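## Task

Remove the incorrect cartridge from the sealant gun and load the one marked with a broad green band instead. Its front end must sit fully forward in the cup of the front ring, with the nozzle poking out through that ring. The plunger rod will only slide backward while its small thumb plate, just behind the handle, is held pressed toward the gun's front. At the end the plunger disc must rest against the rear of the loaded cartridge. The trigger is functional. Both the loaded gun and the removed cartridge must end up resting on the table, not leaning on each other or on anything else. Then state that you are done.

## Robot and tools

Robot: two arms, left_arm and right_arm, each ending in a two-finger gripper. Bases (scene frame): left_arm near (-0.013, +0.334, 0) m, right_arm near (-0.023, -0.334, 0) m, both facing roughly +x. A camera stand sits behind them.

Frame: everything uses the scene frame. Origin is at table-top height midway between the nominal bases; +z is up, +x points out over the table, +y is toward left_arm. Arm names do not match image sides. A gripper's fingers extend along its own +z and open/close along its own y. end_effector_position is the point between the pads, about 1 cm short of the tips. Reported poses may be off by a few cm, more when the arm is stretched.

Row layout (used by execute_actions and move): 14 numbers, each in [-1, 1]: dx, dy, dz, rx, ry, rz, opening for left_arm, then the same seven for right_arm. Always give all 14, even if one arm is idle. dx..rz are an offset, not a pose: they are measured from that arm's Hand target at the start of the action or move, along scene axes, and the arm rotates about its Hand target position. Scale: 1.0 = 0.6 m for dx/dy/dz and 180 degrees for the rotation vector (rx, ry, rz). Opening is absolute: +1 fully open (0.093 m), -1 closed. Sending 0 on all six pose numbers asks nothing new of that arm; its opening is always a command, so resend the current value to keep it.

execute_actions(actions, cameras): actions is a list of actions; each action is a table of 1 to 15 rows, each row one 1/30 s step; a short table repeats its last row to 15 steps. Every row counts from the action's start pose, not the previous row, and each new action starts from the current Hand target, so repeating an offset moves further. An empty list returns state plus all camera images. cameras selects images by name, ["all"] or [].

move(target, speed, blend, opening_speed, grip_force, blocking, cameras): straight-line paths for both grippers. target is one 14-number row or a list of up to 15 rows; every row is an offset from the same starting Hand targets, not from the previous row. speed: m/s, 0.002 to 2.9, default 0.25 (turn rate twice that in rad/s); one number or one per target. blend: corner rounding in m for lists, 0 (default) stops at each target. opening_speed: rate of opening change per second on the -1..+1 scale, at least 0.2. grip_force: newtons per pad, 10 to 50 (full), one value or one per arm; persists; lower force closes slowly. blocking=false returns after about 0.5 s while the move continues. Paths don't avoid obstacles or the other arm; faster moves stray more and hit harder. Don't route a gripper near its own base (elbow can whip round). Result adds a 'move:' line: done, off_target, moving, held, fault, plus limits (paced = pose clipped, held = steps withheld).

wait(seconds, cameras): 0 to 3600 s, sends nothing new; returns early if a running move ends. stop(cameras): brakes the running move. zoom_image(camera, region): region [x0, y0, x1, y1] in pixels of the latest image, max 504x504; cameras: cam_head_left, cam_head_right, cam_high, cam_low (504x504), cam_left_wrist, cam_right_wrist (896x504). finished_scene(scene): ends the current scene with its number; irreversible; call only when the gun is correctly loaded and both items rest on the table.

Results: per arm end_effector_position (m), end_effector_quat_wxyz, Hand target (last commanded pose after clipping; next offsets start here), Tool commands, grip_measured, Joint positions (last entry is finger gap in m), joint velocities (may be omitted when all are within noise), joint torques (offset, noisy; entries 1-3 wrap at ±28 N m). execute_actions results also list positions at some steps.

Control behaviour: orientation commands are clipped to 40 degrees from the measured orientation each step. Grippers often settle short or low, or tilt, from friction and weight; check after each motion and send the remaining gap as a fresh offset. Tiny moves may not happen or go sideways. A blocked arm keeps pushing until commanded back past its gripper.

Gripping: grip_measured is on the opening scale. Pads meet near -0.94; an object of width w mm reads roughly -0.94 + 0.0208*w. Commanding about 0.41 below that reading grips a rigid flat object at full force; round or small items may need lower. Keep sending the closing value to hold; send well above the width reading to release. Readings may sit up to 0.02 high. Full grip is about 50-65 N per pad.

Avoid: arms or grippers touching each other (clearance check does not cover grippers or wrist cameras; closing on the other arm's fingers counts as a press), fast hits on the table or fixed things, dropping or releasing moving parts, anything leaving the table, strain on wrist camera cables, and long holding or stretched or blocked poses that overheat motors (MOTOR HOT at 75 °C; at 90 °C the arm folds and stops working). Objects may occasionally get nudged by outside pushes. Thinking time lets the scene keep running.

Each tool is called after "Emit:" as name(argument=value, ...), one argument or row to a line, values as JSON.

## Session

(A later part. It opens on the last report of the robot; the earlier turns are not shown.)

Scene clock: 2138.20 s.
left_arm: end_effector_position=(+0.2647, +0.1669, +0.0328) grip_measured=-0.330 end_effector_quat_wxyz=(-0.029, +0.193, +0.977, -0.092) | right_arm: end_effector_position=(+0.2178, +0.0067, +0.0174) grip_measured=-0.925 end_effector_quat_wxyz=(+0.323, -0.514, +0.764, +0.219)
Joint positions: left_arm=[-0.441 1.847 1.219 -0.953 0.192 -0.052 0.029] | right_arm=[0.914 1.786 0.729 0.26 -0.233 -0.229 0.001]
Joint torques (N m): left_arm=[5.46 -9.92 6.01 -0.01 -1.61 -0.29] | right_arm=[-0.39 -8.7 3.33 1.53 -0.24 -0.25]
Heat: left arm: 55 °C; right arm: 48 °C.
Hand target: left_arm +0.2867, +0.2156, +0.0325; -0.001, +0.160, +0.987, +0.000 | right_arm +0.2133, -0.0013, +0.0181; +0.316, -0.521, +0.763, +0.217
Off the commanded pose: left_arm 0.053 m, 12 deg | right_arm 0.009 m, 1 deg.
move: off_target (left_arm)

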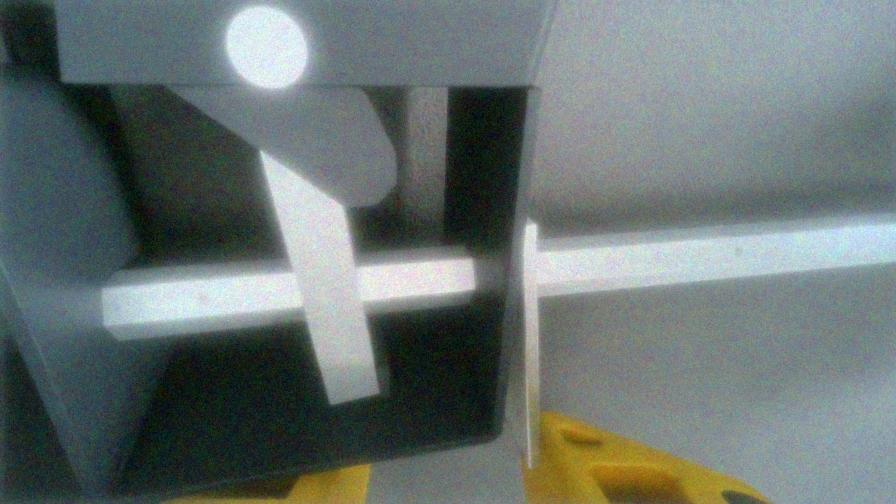

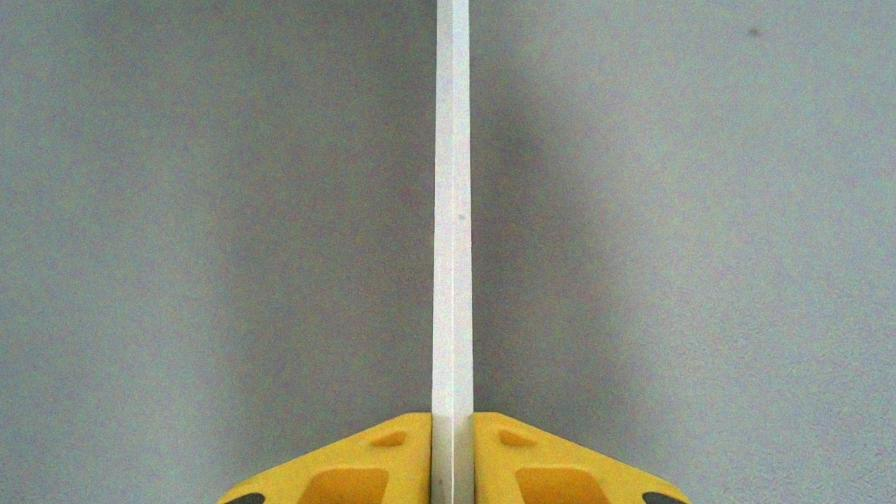

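Emit:
move(
  target=[
    [0.004,0.009,0.0,0,0,0.0,-0.33,-0.012,-0.027,0,0,0,0,-1],
  ],
  cameras=["cam_left_wrist","cam_right_wrist"],
  speed=0.05,
)

Scene clock: 2143.37 s.
left_arm: end_effector_position=(+0.2610, +0.1596, +0.0347) grip_measured=-0.330 end_effector_quat_wxyz=(-0.035, +0.191, +0.974, -0.117) | right_arm: end_effector_position=(+0.2123, -0.0011, +0.0196) grip_measured=-0.925 end_effector_quat_wxyz=(+0.328, -0.511, +0.763, +0.223)
Joint positions: left_arm=[-0.439 1.847 1.219 -0.954 0.244 -0.052 0.029] | right_arm=[0.909 1.749 0.679 0.288 -0.239 -0.224 0.001]
Joint torques (N m): left_arm=[6.91 -10.04 6.34 -0.11 -2 -0.12] | right_arm=[-1.36 -9.54 1.98 1.38 -0.31 -0.42]
Heat: left arm: 56 °C; right arm: 47 °C.
Hand target: left_arm +0.2891, +0.2211, +0.0325; -0.001, +0.160, +0.987, +0.000 | right_arm +0.2061, -0.0175, +0.0181; +0.316, -0.521, +0.763, +0.217
Off the commanded pose: left_arm 0.068 m, 15 deg | right_arm 0.018 m, 2 deg.
move: off_target (left_arm, right_arm)

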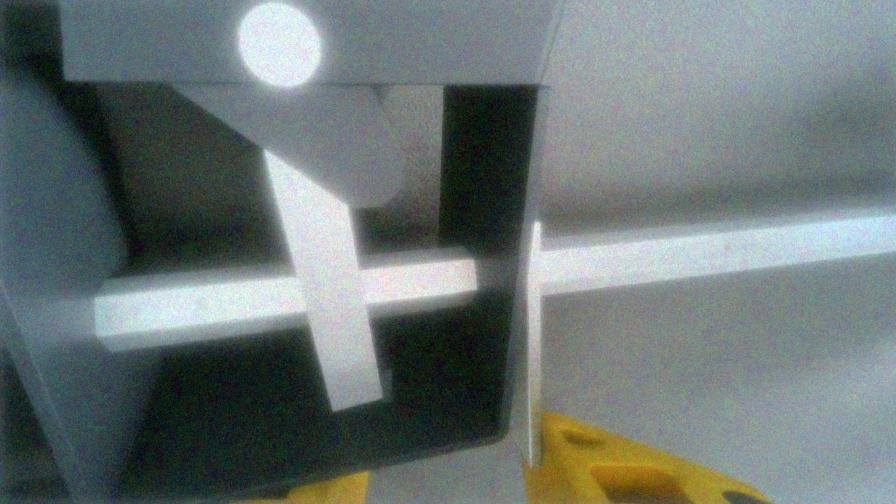

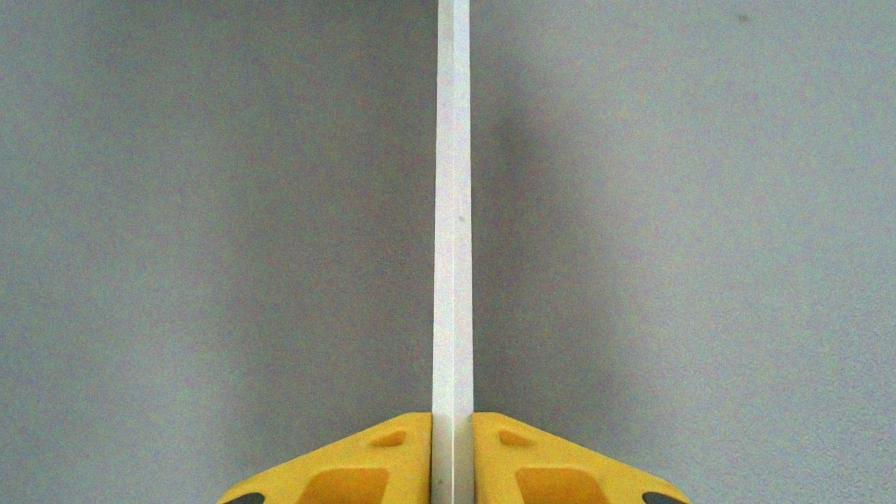

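Emit:
move(
  target=[
    [0.012,0.027,0.0,0,0,0.02,-0.33,0.0,0.0,0,0,0,0,-1],
  ],
  cameras=["cam_left_wrist","cam_right_wrist"],
  speed=0.05,
)

Scene clock: 2194.67 s.
left_arm: end_effector_position=(+0.2605, +0.1616, +0.0372) grip_measured=-0.330 end_effector_quat_wxyz=(-0.045, +0.174, +0.973, -0.142) | right_arm: end_effector_position=(+0.2120, -0.0002, +0.0204) grip_measured=-0.925 end_effector_quat_wxyz=(+0.329, -0.511, +0.762, +0.226)
Joint positions: left_arm=[-0.407 1.847 1.219 -0.966 0.299 -0.052 0.029] | right_arm=[0.909 1.749 0.679 0.291 -0.244 -0.223 0.001]
Joint torques (N m): left_arm=[8.64 -10.26 6.78 -0.08 -2.42 -0.27] | right_arm=[-1.35 -9.65 1.99 1.37 -0.26 -0.43]
Heat: left arm: 58 °C; right arm: 52 °C.
Hand target: left_arm +0.2963, +0.2372, +0.0325; -0.001, +0.129, +0.992, +0.000 | right_arm +0.2061, -0.0175, +0.0181; +0.316, -0.521, +0.763, +0.217
Off the commanded pose: left_arm 0.084 m, 18 deg | right_arm 0.018 m, 2 deg.
move: off_target (left_arm)

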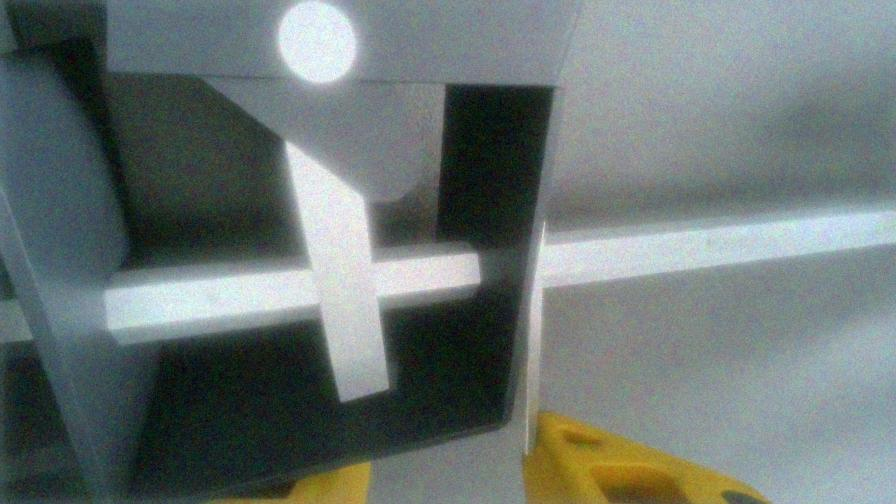

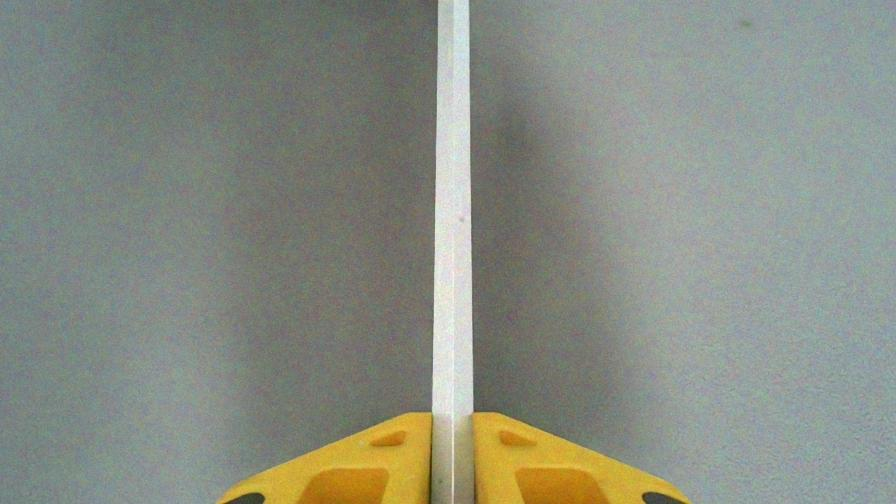

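Emit:
move(
  target=[
    [-0.050,-0.113,0.0,0,0,-0.04,-0.33,0.008,0.0182,0,0,0,0,-1],
  ],
  cameras=["cam_left_wrist","cam_right_wrist"],
  speed=0.08,
)

Scene clock: 2234.23 s.
left_arm: end_effector_position=(+0.2551, +0.1559, +0.0326) grip_measured=-0.330 end_effector_quat_wxyz=(-0.020, +0.201, +0.979, -0.042) | right_arm: end_effector_position=(+0.2102, -0.0026, +0.0175) grip_measured=-0.925 end_effector_quat_wxyz=(+0.322, -0.516, +0.762, +0.222)
Joint positions: left_arm=[-0.536 1.839 1.219 -0.96 0.093 -0.133 0.029] | right_arm=[0.908 1.749 0.679 0.274 -0.245 -0.235 0.001]
Joint torques (N m): left_arm=[0.34 -8.31 6.79 0.16 -0.82 -0.35] | right_arm=[-0.43 -7.01 5.41 1.41 -0.17 -0.24]
Heat: left arm: 59 °C; right arm: 54 °C.
Hand target: left_arm +0.2664, +0.1694, +0.0326; +0.000, +0.190, +0.982, +0.000 | right_arm +0.2109, -0.0065, +0.0181; +0.316, -0.521, +0.762, +0.217
Off the commanded pose: left_arm 0.018 m, 6 deg | right_arm 0.004 m, 1 deg.
move: off_target (left_arm)

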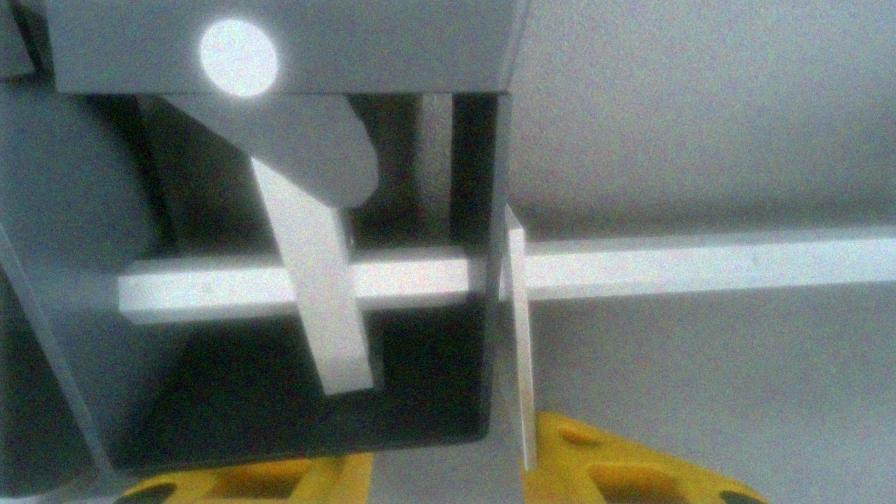

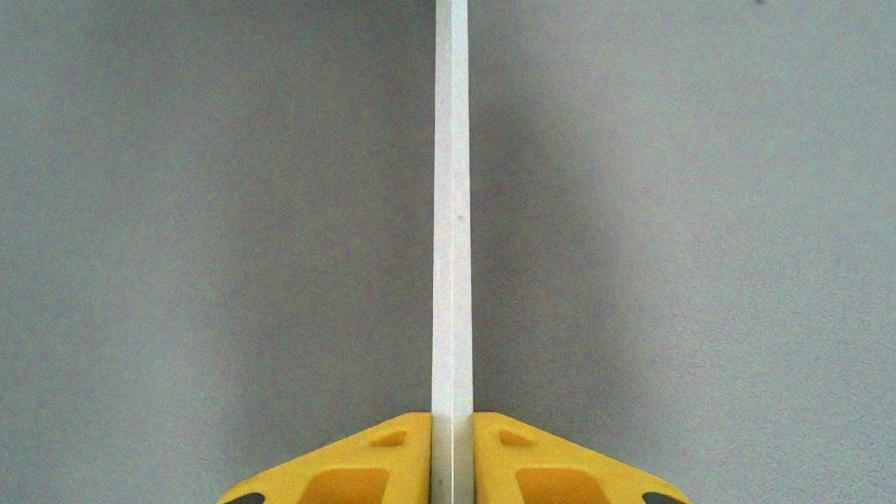

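Emit:
move(
  target=[
    [-0.018,-0.035,0.0,0,0,0.02,-0.33,0.0,0.0,0,0,0,0,-1],
    [-0.018,-0.035,0.0,0,0,0.02,-0.33,0.013,0.03,0,0,0,0,-1],
  ],
  cameras=["cam_left_wrist","cam_right_wrist"],
  speed=0.08,
)

Scene clock: 2250.90 s.
left_arm: end_effector_position=(+0.2516, +0.1511, +0.0319) grip_measured=-0.330 end_effector_quat_wxyz=(-0.007, +0.163, +0.987, -0.003) | right_arm: end_effector_position=(+0.2164, +0.0072, +0.0179) grip_measured=-0.925 end_effector_quat_wxyz=(+0.317, -0.519, +0.762, +0.222)
Joint positions: left_arm=[-0.597 1.839 1.219 -0.959 0.012 -0.27 0.029] | right_arm=[0.912 1.785 0.738 0.241 -0.247 -0.238 0.001]
Joint torques (N m): left_arm=[-0.79 -7.51 7.69 0.15 -0.15 -0.32] | right_arm=[0.79 -5.35 6.91 1.6 -0.03 -0.06]
Heat: left arm: 58 °C; right arm: 51 °C.
Hand target: left_arm +0.2556, +0.1485, +0.0326; +0.000, +0.160, +0.987, +0.000 | right_arm +0.2187, +0.0114, +0.0181; +0.316, -0.521, +0.763, +0.217
Off the commanded pose: left_arm 0.005 m, 1 deg | right_arm 0.005 m, 1 deg.
move: done

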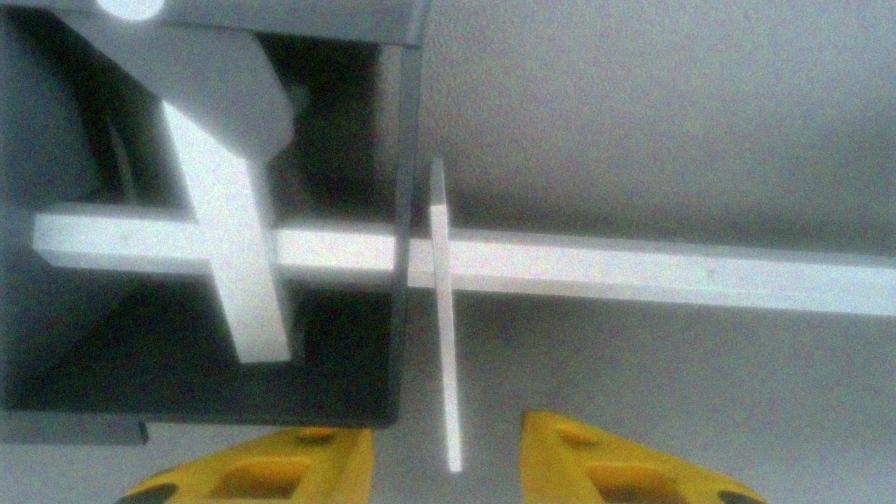

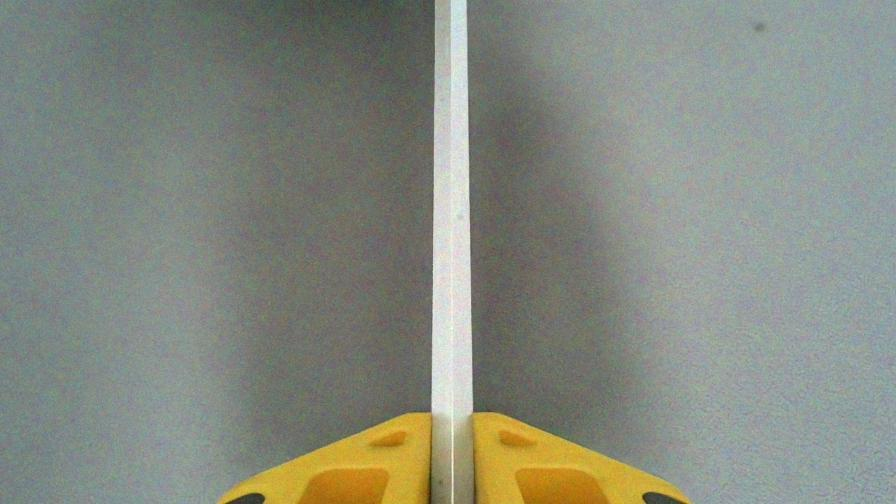

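Emit:
move(
  target=[
    [0.0,0.0,0.0,0,0,-0.018,-0.74,0.0,0.0,0,0,0,0,-1],
    [0.0,0.0,-0.008,0,0,-0.018,-0.74,0,0,0,0,0,0,-1],
  ],
  cameras=["cam_left_wrist"],
  speed=0.08,
)

Scene clock: 2298.27 s.
left_arm: end_effector_position=(+0.2524, +0.1507, +0.0319) grip_measured=-0.738 end_effector_quat_wxyz=(-0.005, +0.178, +0.984, -0.004) | right_arm: end_effector_position=(+0.2164, +0.0072, +0.0179) grip_measured=-0.925 end_effector_quat_wxyz=(+0.317, -0.519, +0.762, +0.222)
Joint positions: left_arm=[-0.597 1.839 1.219 -0.956 0.011 -0.241 0.01] | right_arm=[0.912 1.785 0.738 0.241 -0.247 -0.238 0.001]
Joint torques (N m): left_arm=[-0.77 -6.91 6.64 0.3 -0.15 -0.05] | right_arm=[0.79 -5.37 6.91 1.6 -0.03 -0.06]
Heat: left arm: 54 °C; right arm: 45 °C.
Hand target: left_arm +0.2556, +0.1485, +0.0278; -0.001, +0.187, +0.982, +0.000 | right_arm +0.2187, +0.0114, +0.0181; +0.316, -0.521, +0.763, +0.217
Off the commanded pose: left_arm 0.006 m, 1 deg | right_arm 0.005 m, 1 deg.
move: done

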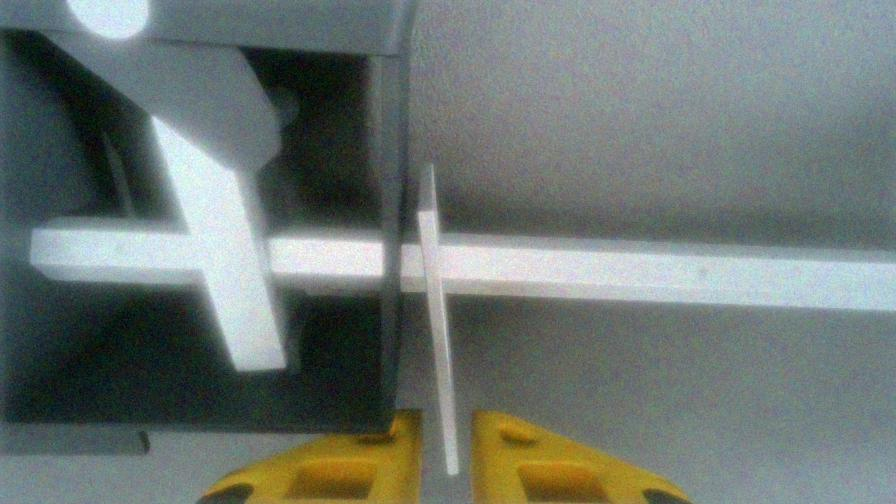

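Emit:
move(
  target=[
    [0.008,0.0185,0.0,0,0,0,-0.74,0.0,0.0,0,0,0,0,-1],
  ],
  cameras=["cam_left_wrist"],
  speed=0.08,
)

Emit:
move(
  target=[
    [0.004,0.009,0.0,0,0,0,-0.74,0.0,0.0,0,0,0,0,-1],
  ],
  cameras=["cam_left_wrist"],
  speed=0.08,
)

Scene clock: 2305.60 s.
left_arm: end_effector_position=(+0.2560, +0.1555, +0.0319) grip_measured=-0.738 end_effector_quat_wxyz=(-0.005, +0.186, +0.983, -0.006) | right_arm: end_effector_position=(+0.2166, +0.0075, +0.0180) grip_measured=-0.925 end_effector_quat_wxyz=(+0.317, -0.519, +0.762, +0.222)
Joint positions: left_arm=[-0.576 1.839 1.219 -0.954 0.014 -0.205 0.01] | right_arm=[0.912 1.786 0.739 0.24 -0.247 -0.238 0.001]
Joint torques (N m): left_arm=[0.8 -7.41 5.68 0.31 -0.18 -0.05] | right_arm=[0.79 -5.41 6.79 1.62 -0.03 -0.06]
Heat: left arm: 54 °C; right arm: 44 °C.
Hand target: left_arm +0.2604, +0.1596, +0.0278; +0.000, +0.187, +0.982, +0.000 | right_arm +0.2187, +0.0114, +0.0181; +0.316, -0.521, +0.763, +0.217
Off the commanded pose: left_arm 0.007 m, 1 deg | right_arm 0.005 m, 1 deg.
move: done

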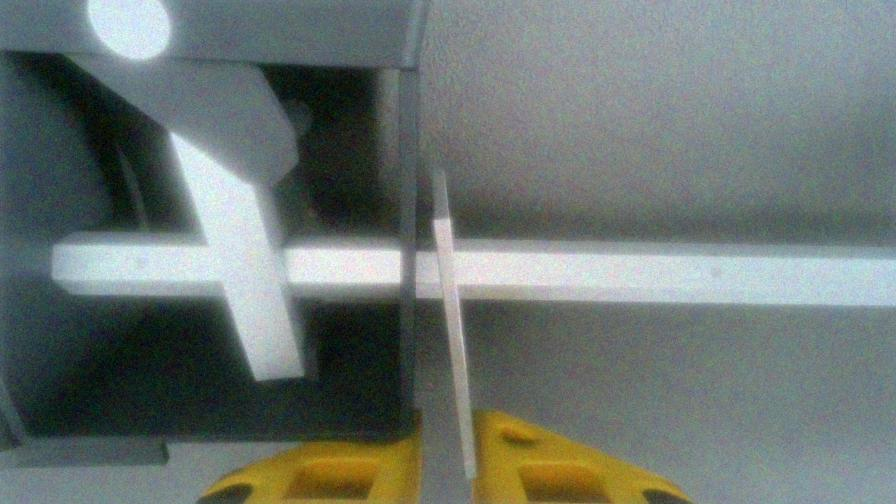

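Scene clock: 2306.20 s.
left_arm: end_effector_position=(+0.2566, +0.1563, +0.0320) grip_measured=-0.738 end_effector_quat_wxyz=(-0.007, +0.189, +0.982, -0.013) | right_arm: end_effector_position=(+0.2170, +0.0079, +0.0182) grip_measured=-0.925 end_effector_quat_wxyz=(+0.318, -0.519, +0.762, +0.222)
Joint positions: left_arm=[-0.565 1.839 1.219 -0.954 0.03 -0.186 0.01] | right_arm=[0.912 1.787 0.741 0.24 -0.247 -0.238 0.001]
Joint torques (N m): left_arm=[1.42 -7.82 5.44 0.31 -0.32 -0.05] | right_arm=[0.77 -5.52 6.67 1.61 -0.03 -0.06]
Heat: left arm: 54 °C; right arm: 44 °C.
Hand target: left_arm +0.2628, +0.1649, +0.0278; -0.001, +0.187, +0.982, +0.000 | right_arm +0.2188, +0.0115, +0.0182; +0.316, -0.521, +0.762, +0.217
Off the commanded pose: left_arm 0.011 m, 2 deg | right_arm 0.004 m, 1 deg.
move: off_target (left_arm)

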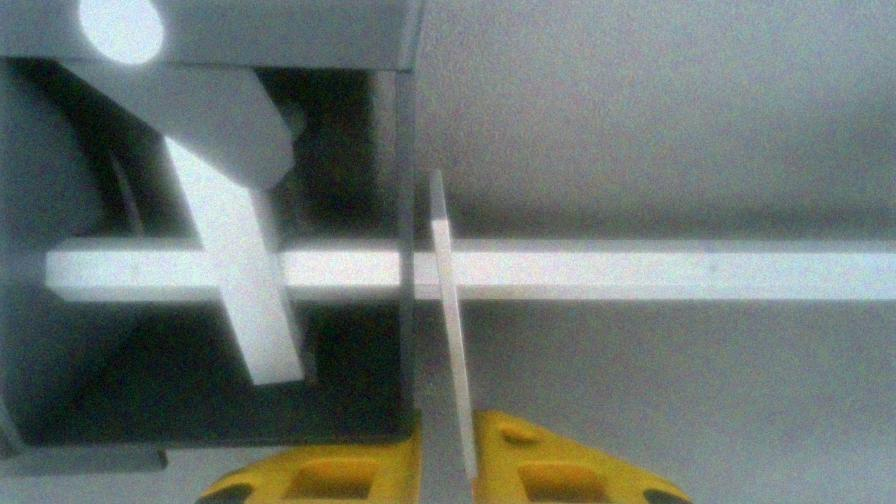

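Emit:
move(
  target=[
    [0.008,0.018,0.0,0,0,0.01,-0.74,0.0,0.0,0,0,0,0,-1],
  ],
  cameras=["cam_left_wrist"],
  speed=0.08,
)

Emit:
move(
  target=[
    [0.008,0.018,0.0,0,0,0.015,-0.74,0.0,0.0,0,0,0,0,-1],
  ],
  cameras=["cam_left_wrist"],
  speed=0.08,
)

Scene clock: 2316.53 s.
left_arm: end_effector_position=(+0.2575, +0.1583, +0.0317) grip_measured=-0.738 end_effector_quat_wxyz=(-0.015, +0.179, +0.983, -0.031) | right_arm: end_effector_position=(+0.2183, +0.0089, +0.0186) grip_measured=-0.925 end_effector_quat_wxyz=(+0.319, -0.518, +0.762, +0.222)
Joint positions: left_arm=[-0.539 1.839 1.216 -0.953 0.068 -0.181 0.01] | right_arm=[0.912 1.79 0.746 0.24 -0.245 -0.235 0.001]
Joint torques (N m): left_arm=[2.26 -8.28 5.15 0.29 -0.63 -0.03] | right_arm=[0.79 -5.85 6.26 1.62 -0.05 -0.09]
Heat: left arm: 54 °C; right arm: 44 °C.
Hand target: left_arm +0.2675, +0.1757, +0.0278; -0.001, +0.172, +0.985, +0.000 | right_arm +0.2188, +0.0115, +0.0182; +0.316, -0.521, +0.762, +0.217
Off the commanded pose: left_arm 0.021 m, 4 deg | right_arm 0.003 m, 1 deg.
move: off_target (left_arm)

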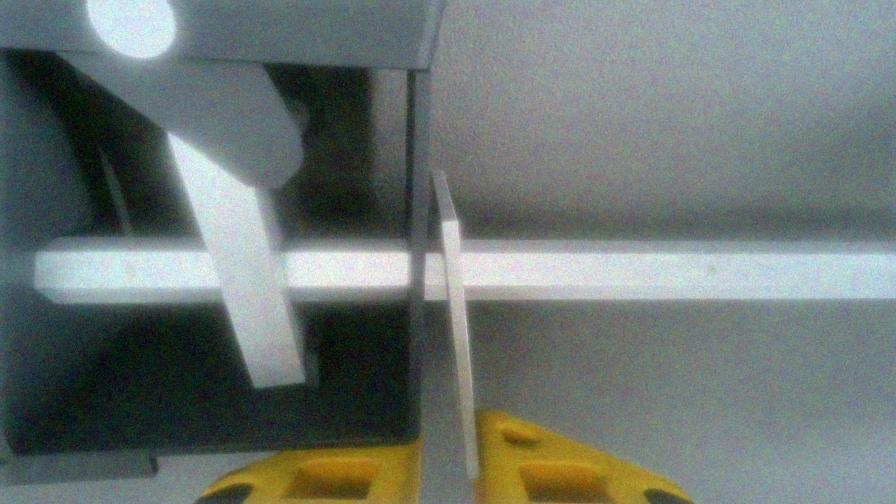

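Scene clock: 2317.20 s.
left_arm: end_effector_position=(+0.2581, +0.1601, +0.0317) grip_measured=-0.738 end_effector_quat_wxyz=(-0.022, +0.166, +0.985, -0.049) | right_arm: end_effector_position=(+0.2188, +0.0102, +0.0189) grip_measured=-0.925 end_effector_quat_wxyz=(+0.319, -0.516, +0.763, +0.221)
Joint positions: left_arm=[-0.512 1.839 1.214 -0.953 0.107 -0.181 0.01] | right_arm=[0.914 1.793 0.751 0.24 -0.241 -0.23 0.001]
Joint torques (N m): left_arm=[3.12 -8.64 5.04 0.26 -0.96 -0.19] | right_arm=[0.57 -6.09 5.94 1.62 -0.08 -0.14]
Heat: left arm: 54 °C; right arm: 44 °C.
Hand target: left_arm +0.2725, +0.1864, +0.0279; +0.000, +0.149, +0.989, +0.000 | right_arm +0.2188, +0.0115, +0.0183; +0.316, -0.521, +0.762, +0.217
Off the commanded pose: left_arm 0.030 m, 6 deg | right_arm 0.001 m, 1 deg.
move: off_target (left_arm)

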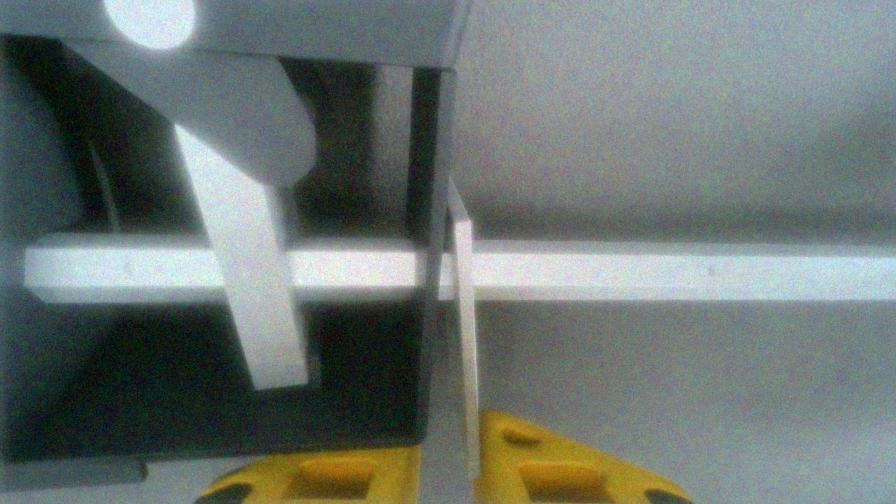

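Emit:
move(
  target=[
    [-0.0235,-0.055,0.0,0,0,-0.02,-0.74,0.0,0.0,0,0,0,0,-1],
    [-0.0315,-0.0515,0.0,0,0,-0.02,-0.76,0,0,0,0,0,0,-1],
  ],
  cameras=["cam_left_wrist"],
  speed=0.08,
)

Scene clock: 2365.73 s.
left_arm: end_effector_position=(+0.2530, +0.1568, +0.0285) grip_measured=-0.758 end_effector_quat_wxyz=(-0.008, +0.182, +0.983, -0.003) | right_arm: end_effector_position=(+0.2188, +0.0102, +0.0189) grip_measured=-0.925 end_effector_quat_wxyz=(+0.319, -0.516, +0.763, +0.221)
Joint positions: left_arm=[-0.579 1.839 1.204 -0.947 0.012 -0.215 0.009] | right_arm=[0.914 1.793 0.751 0.24 -0.24 -0.23 0.001]
Joint torques (N m): left_arm=[-0.98 -8.57 5.52 0.3 -0.15 -0.32] | right_arm=[0.57 -6.11 5.94 1.61 -0.09 -0.14]
Heat: left arm: 55 °C; right arm: 44 °C.
Hand target: left_arm +0.2535, +0.1556, +0.0279; +0.000, +0.180, +0.984, +0.000 | right_arm +0.2189, +0.0115, +0.0183; +0.316, -0.521, +0.763, +0.217
Off the commanded pose: left_arm 0.002 m, 1 deg | right_arm 0.001 m, 1 deg.
move: done

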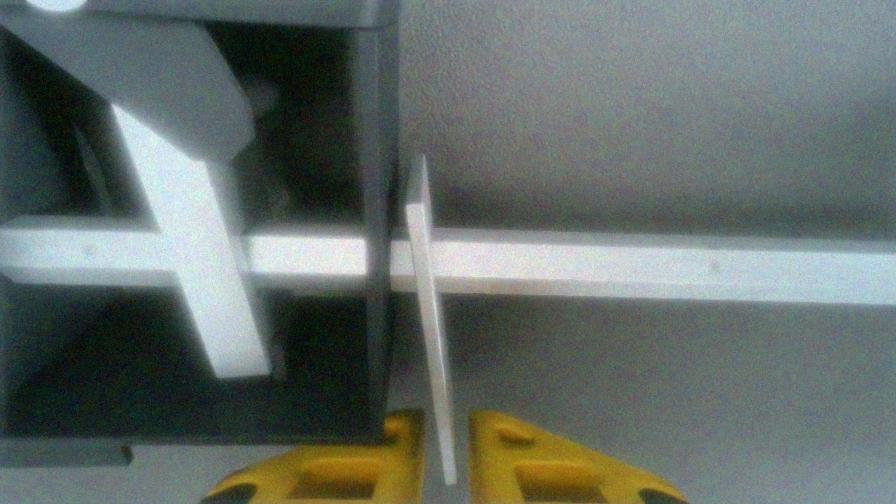

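Emit:
move(
  target=[
    [0,0,0,0,0,0,-0.76,0.0,0.0,0,0,0,0,-0.4],
    [0,0,0,0,0,0,-0.76,0.0,0.0,0.1,0,0,0,-0.4],
    [0,0,0,0,0,0,-0.76,0.0,0.0,0.12,0.0777,-0.033,0,-0.4],
  ],
  cameras=["cam_right_wrist"],
  speed=0.1,
)

Emit:
zoom_image(
  camera="cam_right_wrist",
  region=[280, 0, 620, 260],
)

Scene clock: 2389.20 s.
left_arm: end_effector_position=(+0.2530, +0.1568, +0.0285) grip_measured=-0.758 end_effector_quat_wxyz=(-0.008, +0.182, +0.983, -0.003) | right_arm: end_effector_position=(+0.2175, +0.0113, +0.0810) grip_measured=-0.402 end_effector_quat_wxyz=(+0.404, -0.495, +0.720, +0.273)
Joint positions: left_arm=[-0.579 1.839 1.204 -0.947 0.012 -0.215 0.009] | right_arm=[0.895 1.619 0.654 0.382 -0.3 -0.199 0.026]
Joint torques (N m): left_arm=[-1.02 -8.58 5.5 0.27 -0.15 -0.33] | right_arm=[-0.16 -7.1 4.67 2.24 -0.22 0.04]
Heat: left arm: 55 °C; right arm: 45 °C.
Hand target: left_arm +0.2535, +0.1556, +0.0279; +0.000, +0.180, +0.984, +0.000 | right_arm +0.2188, +0.0114, +0.0902; +0.416, -0.489, +0.713, +0.281
Off the commanded pose: left_arm 0.001 m, 1 deg | right_arm 0.009 m, 2 deg.
move: done

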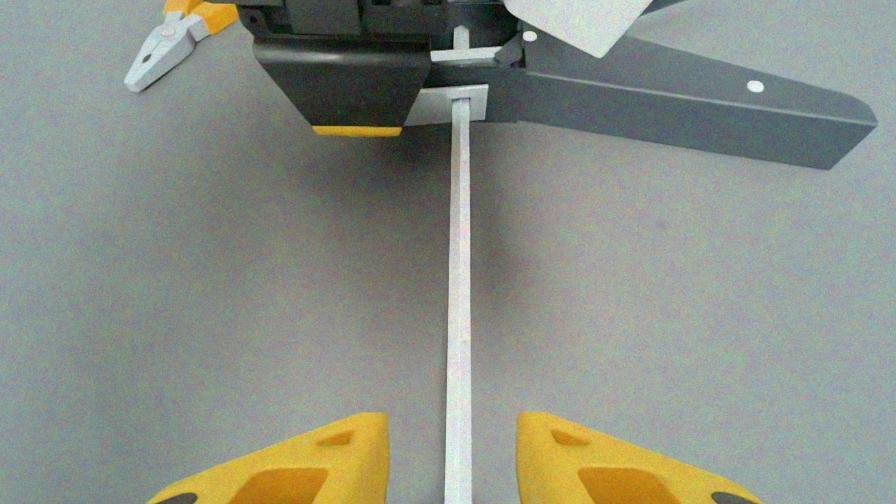

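Scaled by 1.482.

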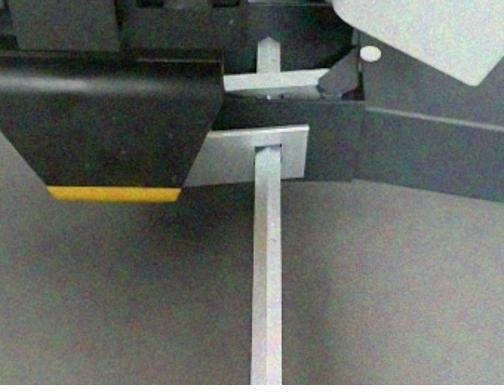

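Emit:
move(
  target=[
    [-0.0045,0.002,0,0,0,0,-0.76,0.0,0.0,0,0,0,0,-0.4],
    [0.0055,0.0245,0,0,0,0,-0.76,0.0,0.0,0.0,0,0,0,-0.4],
  ],
  cameras=["cam_right_wrist","cam_left_wrist"],
  speed=0.06,
)

Emit:
zoom_image(
  camera="cam_right_wrist",
  region=[280, 0, 620, 260],
)

Scene clock: 2410.67 s.
left_arm: end_effector_position=(+0.2510, +0.1633, +0.0241) grip_measured=-0.758 end_effector_quat_wxyz=(-0.016, +0.181, +0.983, -0.006) | right_arm: end_effector_position=(+0.2176, +0.0114, +0.0812) grip_measured=-0.402 end_effector_quat_wxyz=(+0.404, -0.495, +0.719, +0.273)
Joint positions: left_arm=[-0.559 1.839 1.185 -0.942 0.024 -0.197 0.009] | right_arm=[0.895 1.619 0.654 0.383 -0.3 -0.199 0.026]
Joint torques (N m): left_arm=[1.28 -9.99 5.14 0.23 -0.27 -0.09] | right_arm=[-0.13 -7.1 4.7 2.3 -0.22 0.03]
Heat: left arm: 56 °C; right arm: 50 °C.
Hand target: left_arm +0.2568, +0.1703, +0.0279; +0.000, +0.180, +0.984, +0.000 | right_arm +0.2188, +0.0115, +0.0902; +0.416, -0.489, +0.713, +0.281
Off the commanded pose: left_arm 0.010 m, 2 deg | right_arm 0.009 m, 2 deg.
move: done
Images, in order (width x height): cam_left_wrist 896x504, cam_right_wrist 896x504.

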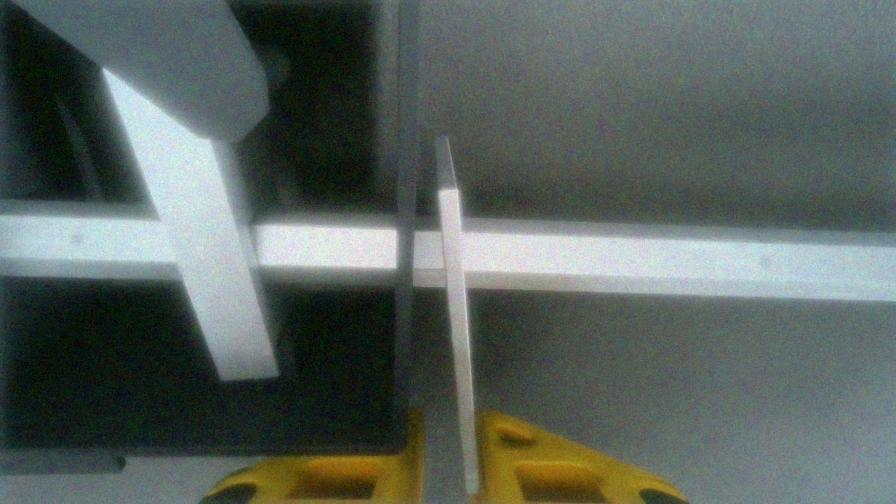

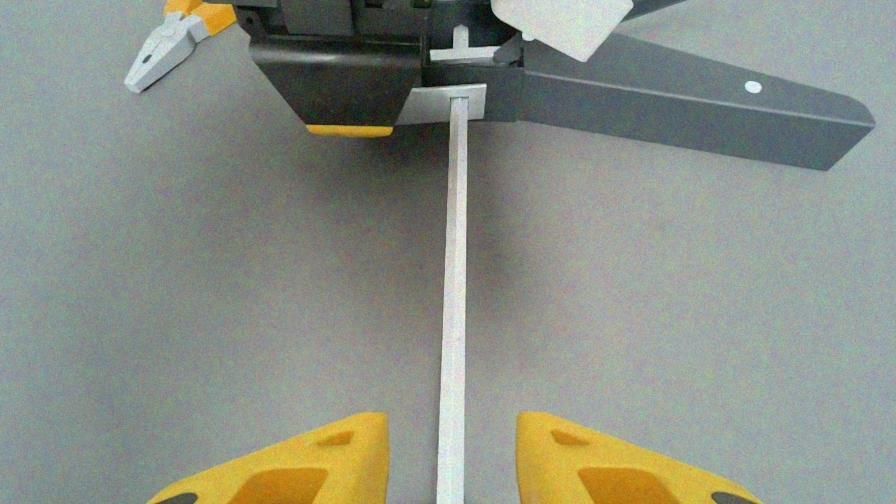

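Scaled by 1.482.

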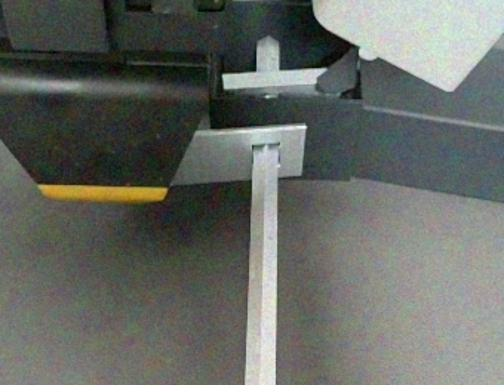

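Emit:
move(
  target=[
    [-0.011,-0.025,0.0,0,0,0,-0.76,0.0,0.0,0,0,0,0,-0.4],
    [-0.014,-0.0235,0.03,0,0,0,-0.76,0.0,0.0,0.0,0,0,0,-0.4],
  ],
  cameras=["cam_left_wrist"],
  speed=0.06,
)

Emit:
move(
  target=[
    [0.010,0.023,0,0,0,0,-0.76,0.0,0.0,0,0,0,0,-0.4],
  ],
  cameras=["cam_right_wrist","cam_left_wrist"],
  speed=0.06,
)

Emit:
zoom_image(
  camera="cam_right_wrist",
  region=[280, 0, 620, 260],
)

Scene clock: 2434.83 s.
left_arm: end_effector_position=(+0.2408, +0.1616, +0.0309) grip_measured=-0.758 end_effector_quat_wxyz=(-0.025, +0.183, +0.983, +0.004) | right_arm: end_effector_position=(+0.2176, +0.0114, +0.0812) grip_measured=-0.402 end_effector_quat_wxyz=(+0.404, -0.495, +0.719, +0.273)
Joint positions: left_arm=[-0.588 1.823 1.192 -0.989 0.012 -0.223 0.009] | right_arm=[0.895 1.619 0.654 0.383 -0.3 -0.199 0.026]
Joint torques (N m): left_arm=[-0.81 -10.58 8.66 0 -0.15 -0.33] | right_arm=[-0.13 -7.09 4.68 2.3 -0.22 0.03]
Heat: left arm: 58 °C; right arm: 53 °C.
Hand target: left_arm +0.2485, +0.1562, +0.0458; +0.000, +0.179, +0.984, +0.000 | right_arm +0.2188, +0.0114, +0.0902; +0.416, -0.489, +0.713, +0.281
Off the commanded pose: left_arm 0.018 m, 3 deg | right_arm 0.009 m, 2 deg.
move: off_target (left_arm)

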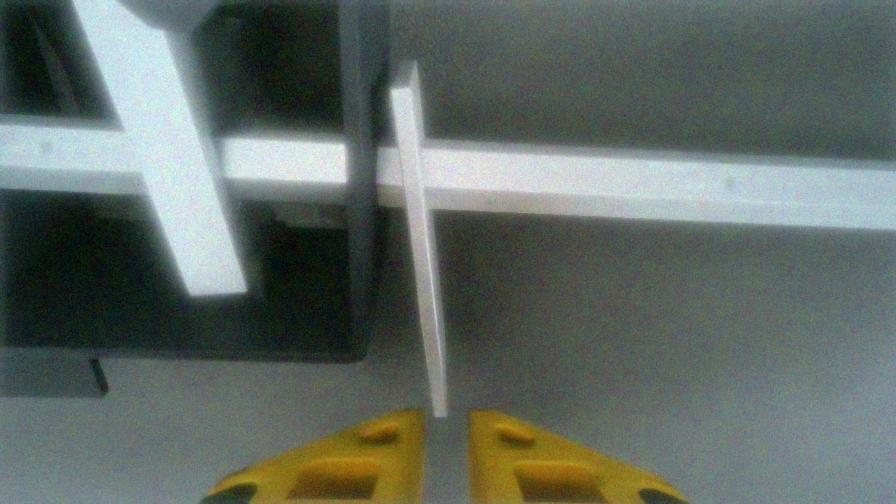

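Scene clock: 2435.60 s.
left_arm: end_effector_position=(+0.2474, +0.1708, +0.0330) grip_measured=-0.758 end_effector_quat_wxyz=(-0.021, +0.175, +0.984, +0.004) | right_arm: end_effector_position=(+0.2176, +0.0114, +0.0812) grip_measured=-0.402 end_effector_quat_wxyz=(+0.404, -0.495, +0.719, +0.273)
Joint positions: left_arm=[-0.553 1.816 1.192 -0.99 0.009 -0.204 0.009] | right_arm=[0.895 1.619 0.654 0.383 -0.3 -0.199 0.026]
Joint torques (N m): left_arm=[0.21 -10.61 7.71 0 -0.12 -0.02] | right_arm=[-0.14 -7.1 4.67 2.3 -0.22 0.03]
Heat: left arm: 58 °C; right arm: 53 °C.
Hand target: left_arm +0.2544, +0.1700, +0.0458; -0.001, +0.180, +0.984, +0.000 | right_arm +0.2188, +0.0114, +0.0902; +0.416, -0.489, +0.713, +0.281
Off the commanded pose: left_arm 0.015 m, 3 deg | right_arm 0.009 m, 2 deg.
move: off_target (left_arm)
Images, in order (width x height): cam_left_wrist 896x504, cam_right_wrist 896x504.

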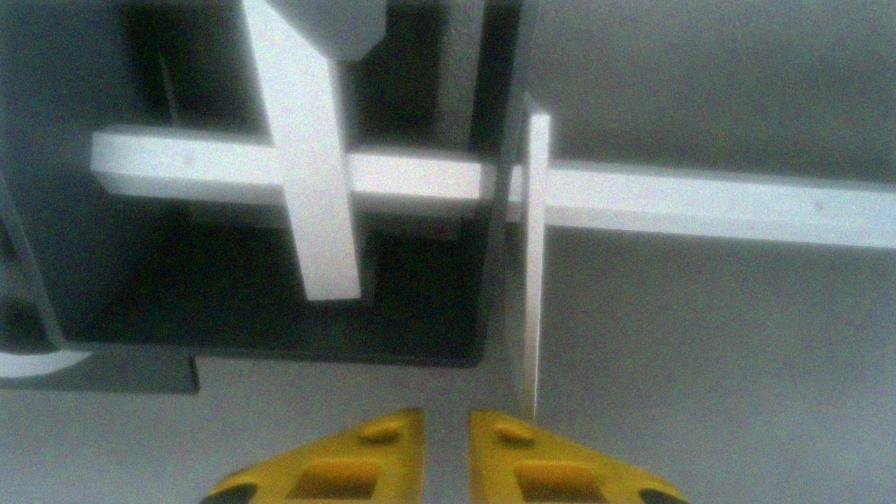

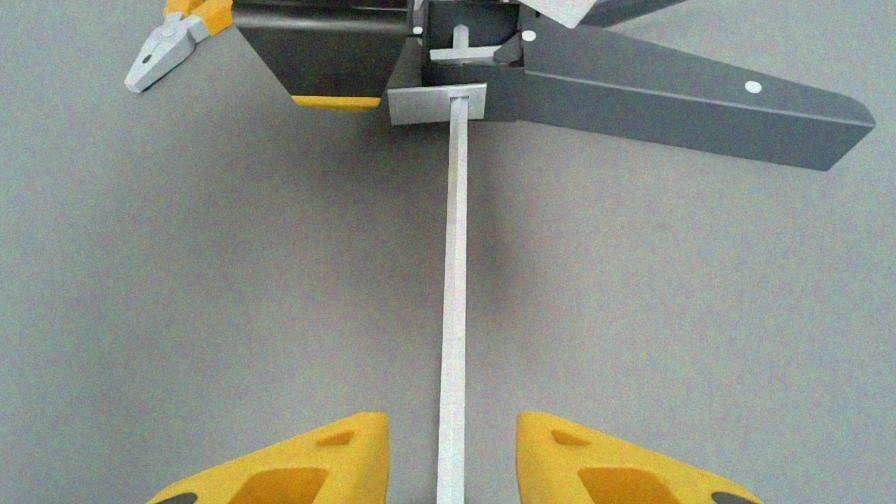

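Scaled by 1.482.

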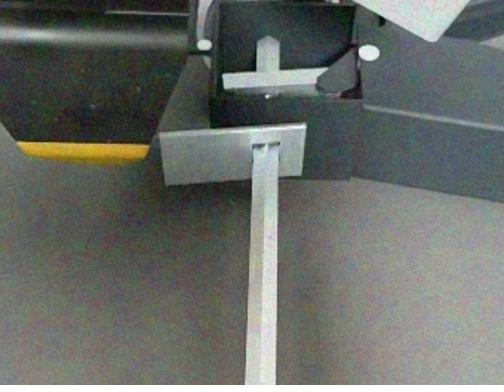

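Emit:
move(
  target=[
    [-0.010,-0.023,0.0,0,0,0,-0.76,0.0,0.0,0,0,0,0,-0.4],
    [0.0085,-0.031,0.0,0,0,0.007,-0.76,0.0,0.0,0.0,0,0,0,-0.4],
  ],
  cameras=["cam_left_wrist","cam_right_wrist"],
  speed=0.06,
)

Emit:
zoom_image(
  camera="cam_right_wrist",
  region=[280, 0, 620, 260],
)

Scene clock: 2447.27 s.
left_arm: end_effector_position=(+0.2532, +0.1530, +0.0438) grip_measured=-0.758 end_effector_quat_wxyz=(-0.005, +0.177, +0.984, -0.002) | right_arm: end_effector_position=(+0.2176, +0.0114, +0.0812) grip_measured=-0.402 end_effector_quat_wxyz=(+0.404, -0.495, +0.719, +0.273)
Joint positions: left_arm=[-0.591 1.823 1.248 -1.004 0.008 -0.237 0.009] | right_arm=[0.895 1.619 0.654 0.383 -0.3 -0.199 0.026]
Joint torques (N m): left_arm=[0.08 -7.06 8.83 0.09 -0.11 -0.34] | right_arm=[-0.14 -7.1 4.68 2.3 -0.22 0.03]
Heat: left arm: 57 °C; right arm: 54 °C.
Hand target: left_arm +0.2595, +0.1514, +0.0459; +0.000, +0.169, +0.986, +0.000 | right_arm +0.2188, +0.0114, +0.0902; +0.416, -0.489, +0.713, +0.281
Off the commanded pose: left_arm 0.007 m, 1 deg | right_arm 0.009 m, 2 deg.
move: done

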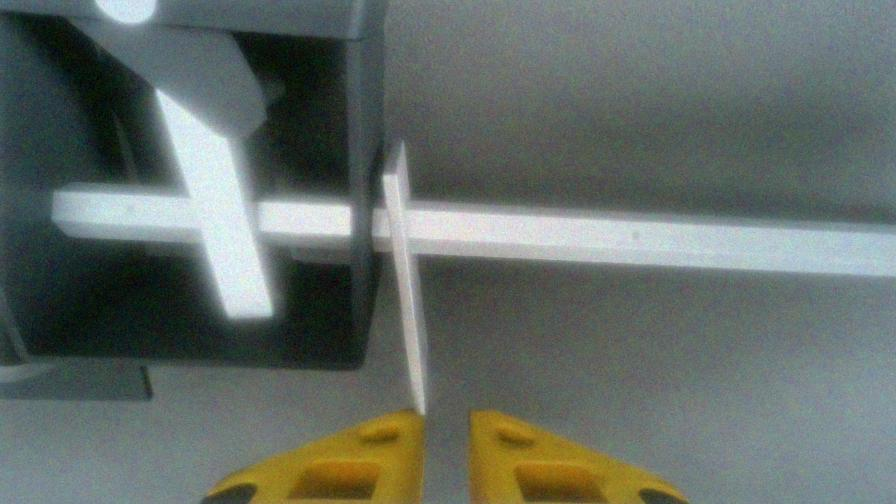

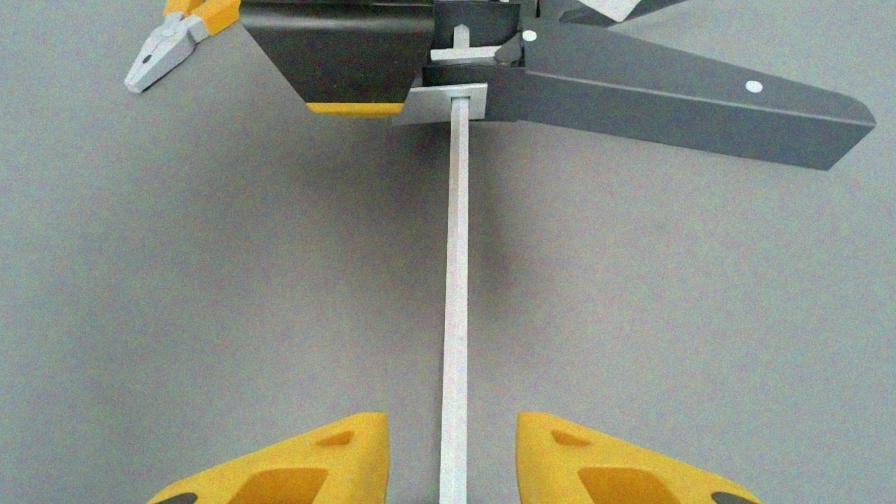

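Scaled by 1.482.

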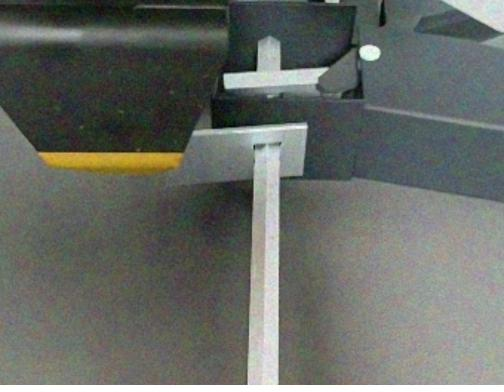

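Emit:
move(
  target=[
    [0.0046,-0.002,-0.01,0,0,0.0,-0.76,0.0,0.0,0.0,0,0,0,-0.4],
    [0.0146,0.021,-0.01,0,0,0.0,-0.76,0.0,0.0,0.0,0,0,0,-0.4],
  ],
  cameras=["cam_left_wrist","cam_right_wrist"],
  speed=0.06,
)

Emit:
zoom_image(
  camera="cam_right_wrist",
  region=[280, 0, 620, 260],
)

Scene clock: 2455.40 s.
left_arm: end_effector_position=(+0.2582, +0.1623, +0.0392) grip_measured=-0.758 end_effector_quat_wxyz=(-0.014, +0.168, +0.986, -0.004) | right_arm: end_effector_position=(+0.2176, +0.0114, +0.0812) grip_measured=-0.402 end_effector_quat_wxyz=(+0.404, -0.495, +0.719, +0.273)
Joint positions: left_arm=[-0.553 1.839 1.248 -1.003 0.018 -0.218 0.009] | right_arm=[0.895 1.619 0.654 0.383 -0.3 -0.199 0.026]
Joint torques (N m): left_arm=[0.92 -7.69 7.6 0.27 -0.21 -0.08] | right_arm=[-0.14 -7.09 4.68 2.3 -0.22 0.03]
Heat: left arm: 56 °C; right arm: 54 °C.
Hand target: left_arm +0.2683, +0.1640, +0.0398; -0.001, +0.169, +0.986, +0.000 | right_arm +0.2188, +0.0115, +0.0902; +0.416, -0.489, +0.713, +0.281
Off the commanded pose: left_arm 0.010 m, 2 deg | right_arm 0.009 m, 2 deg.
move: done

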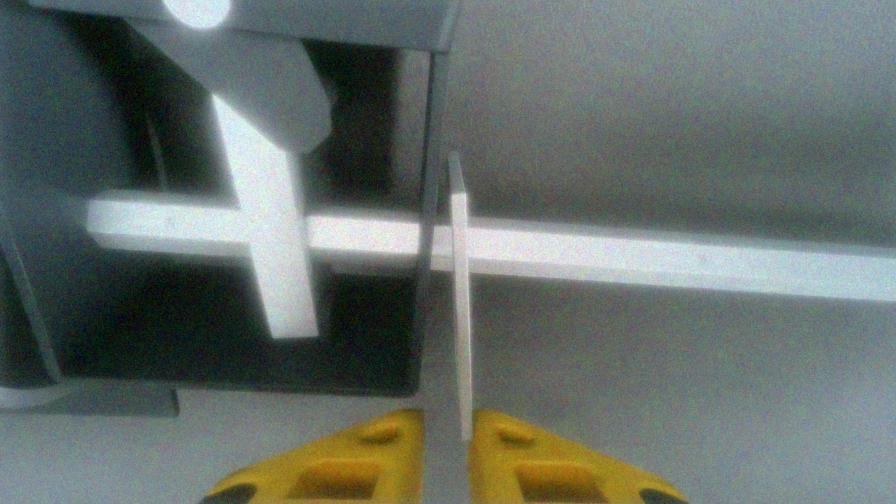

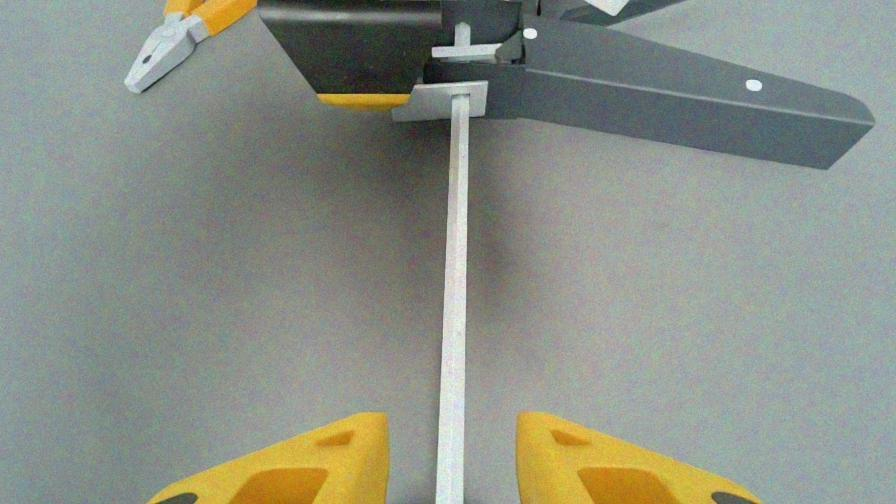

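Scaled by 1.482.

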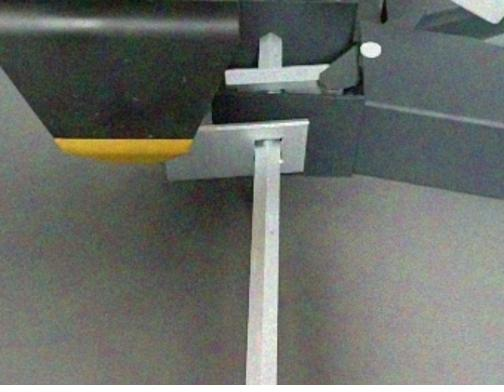

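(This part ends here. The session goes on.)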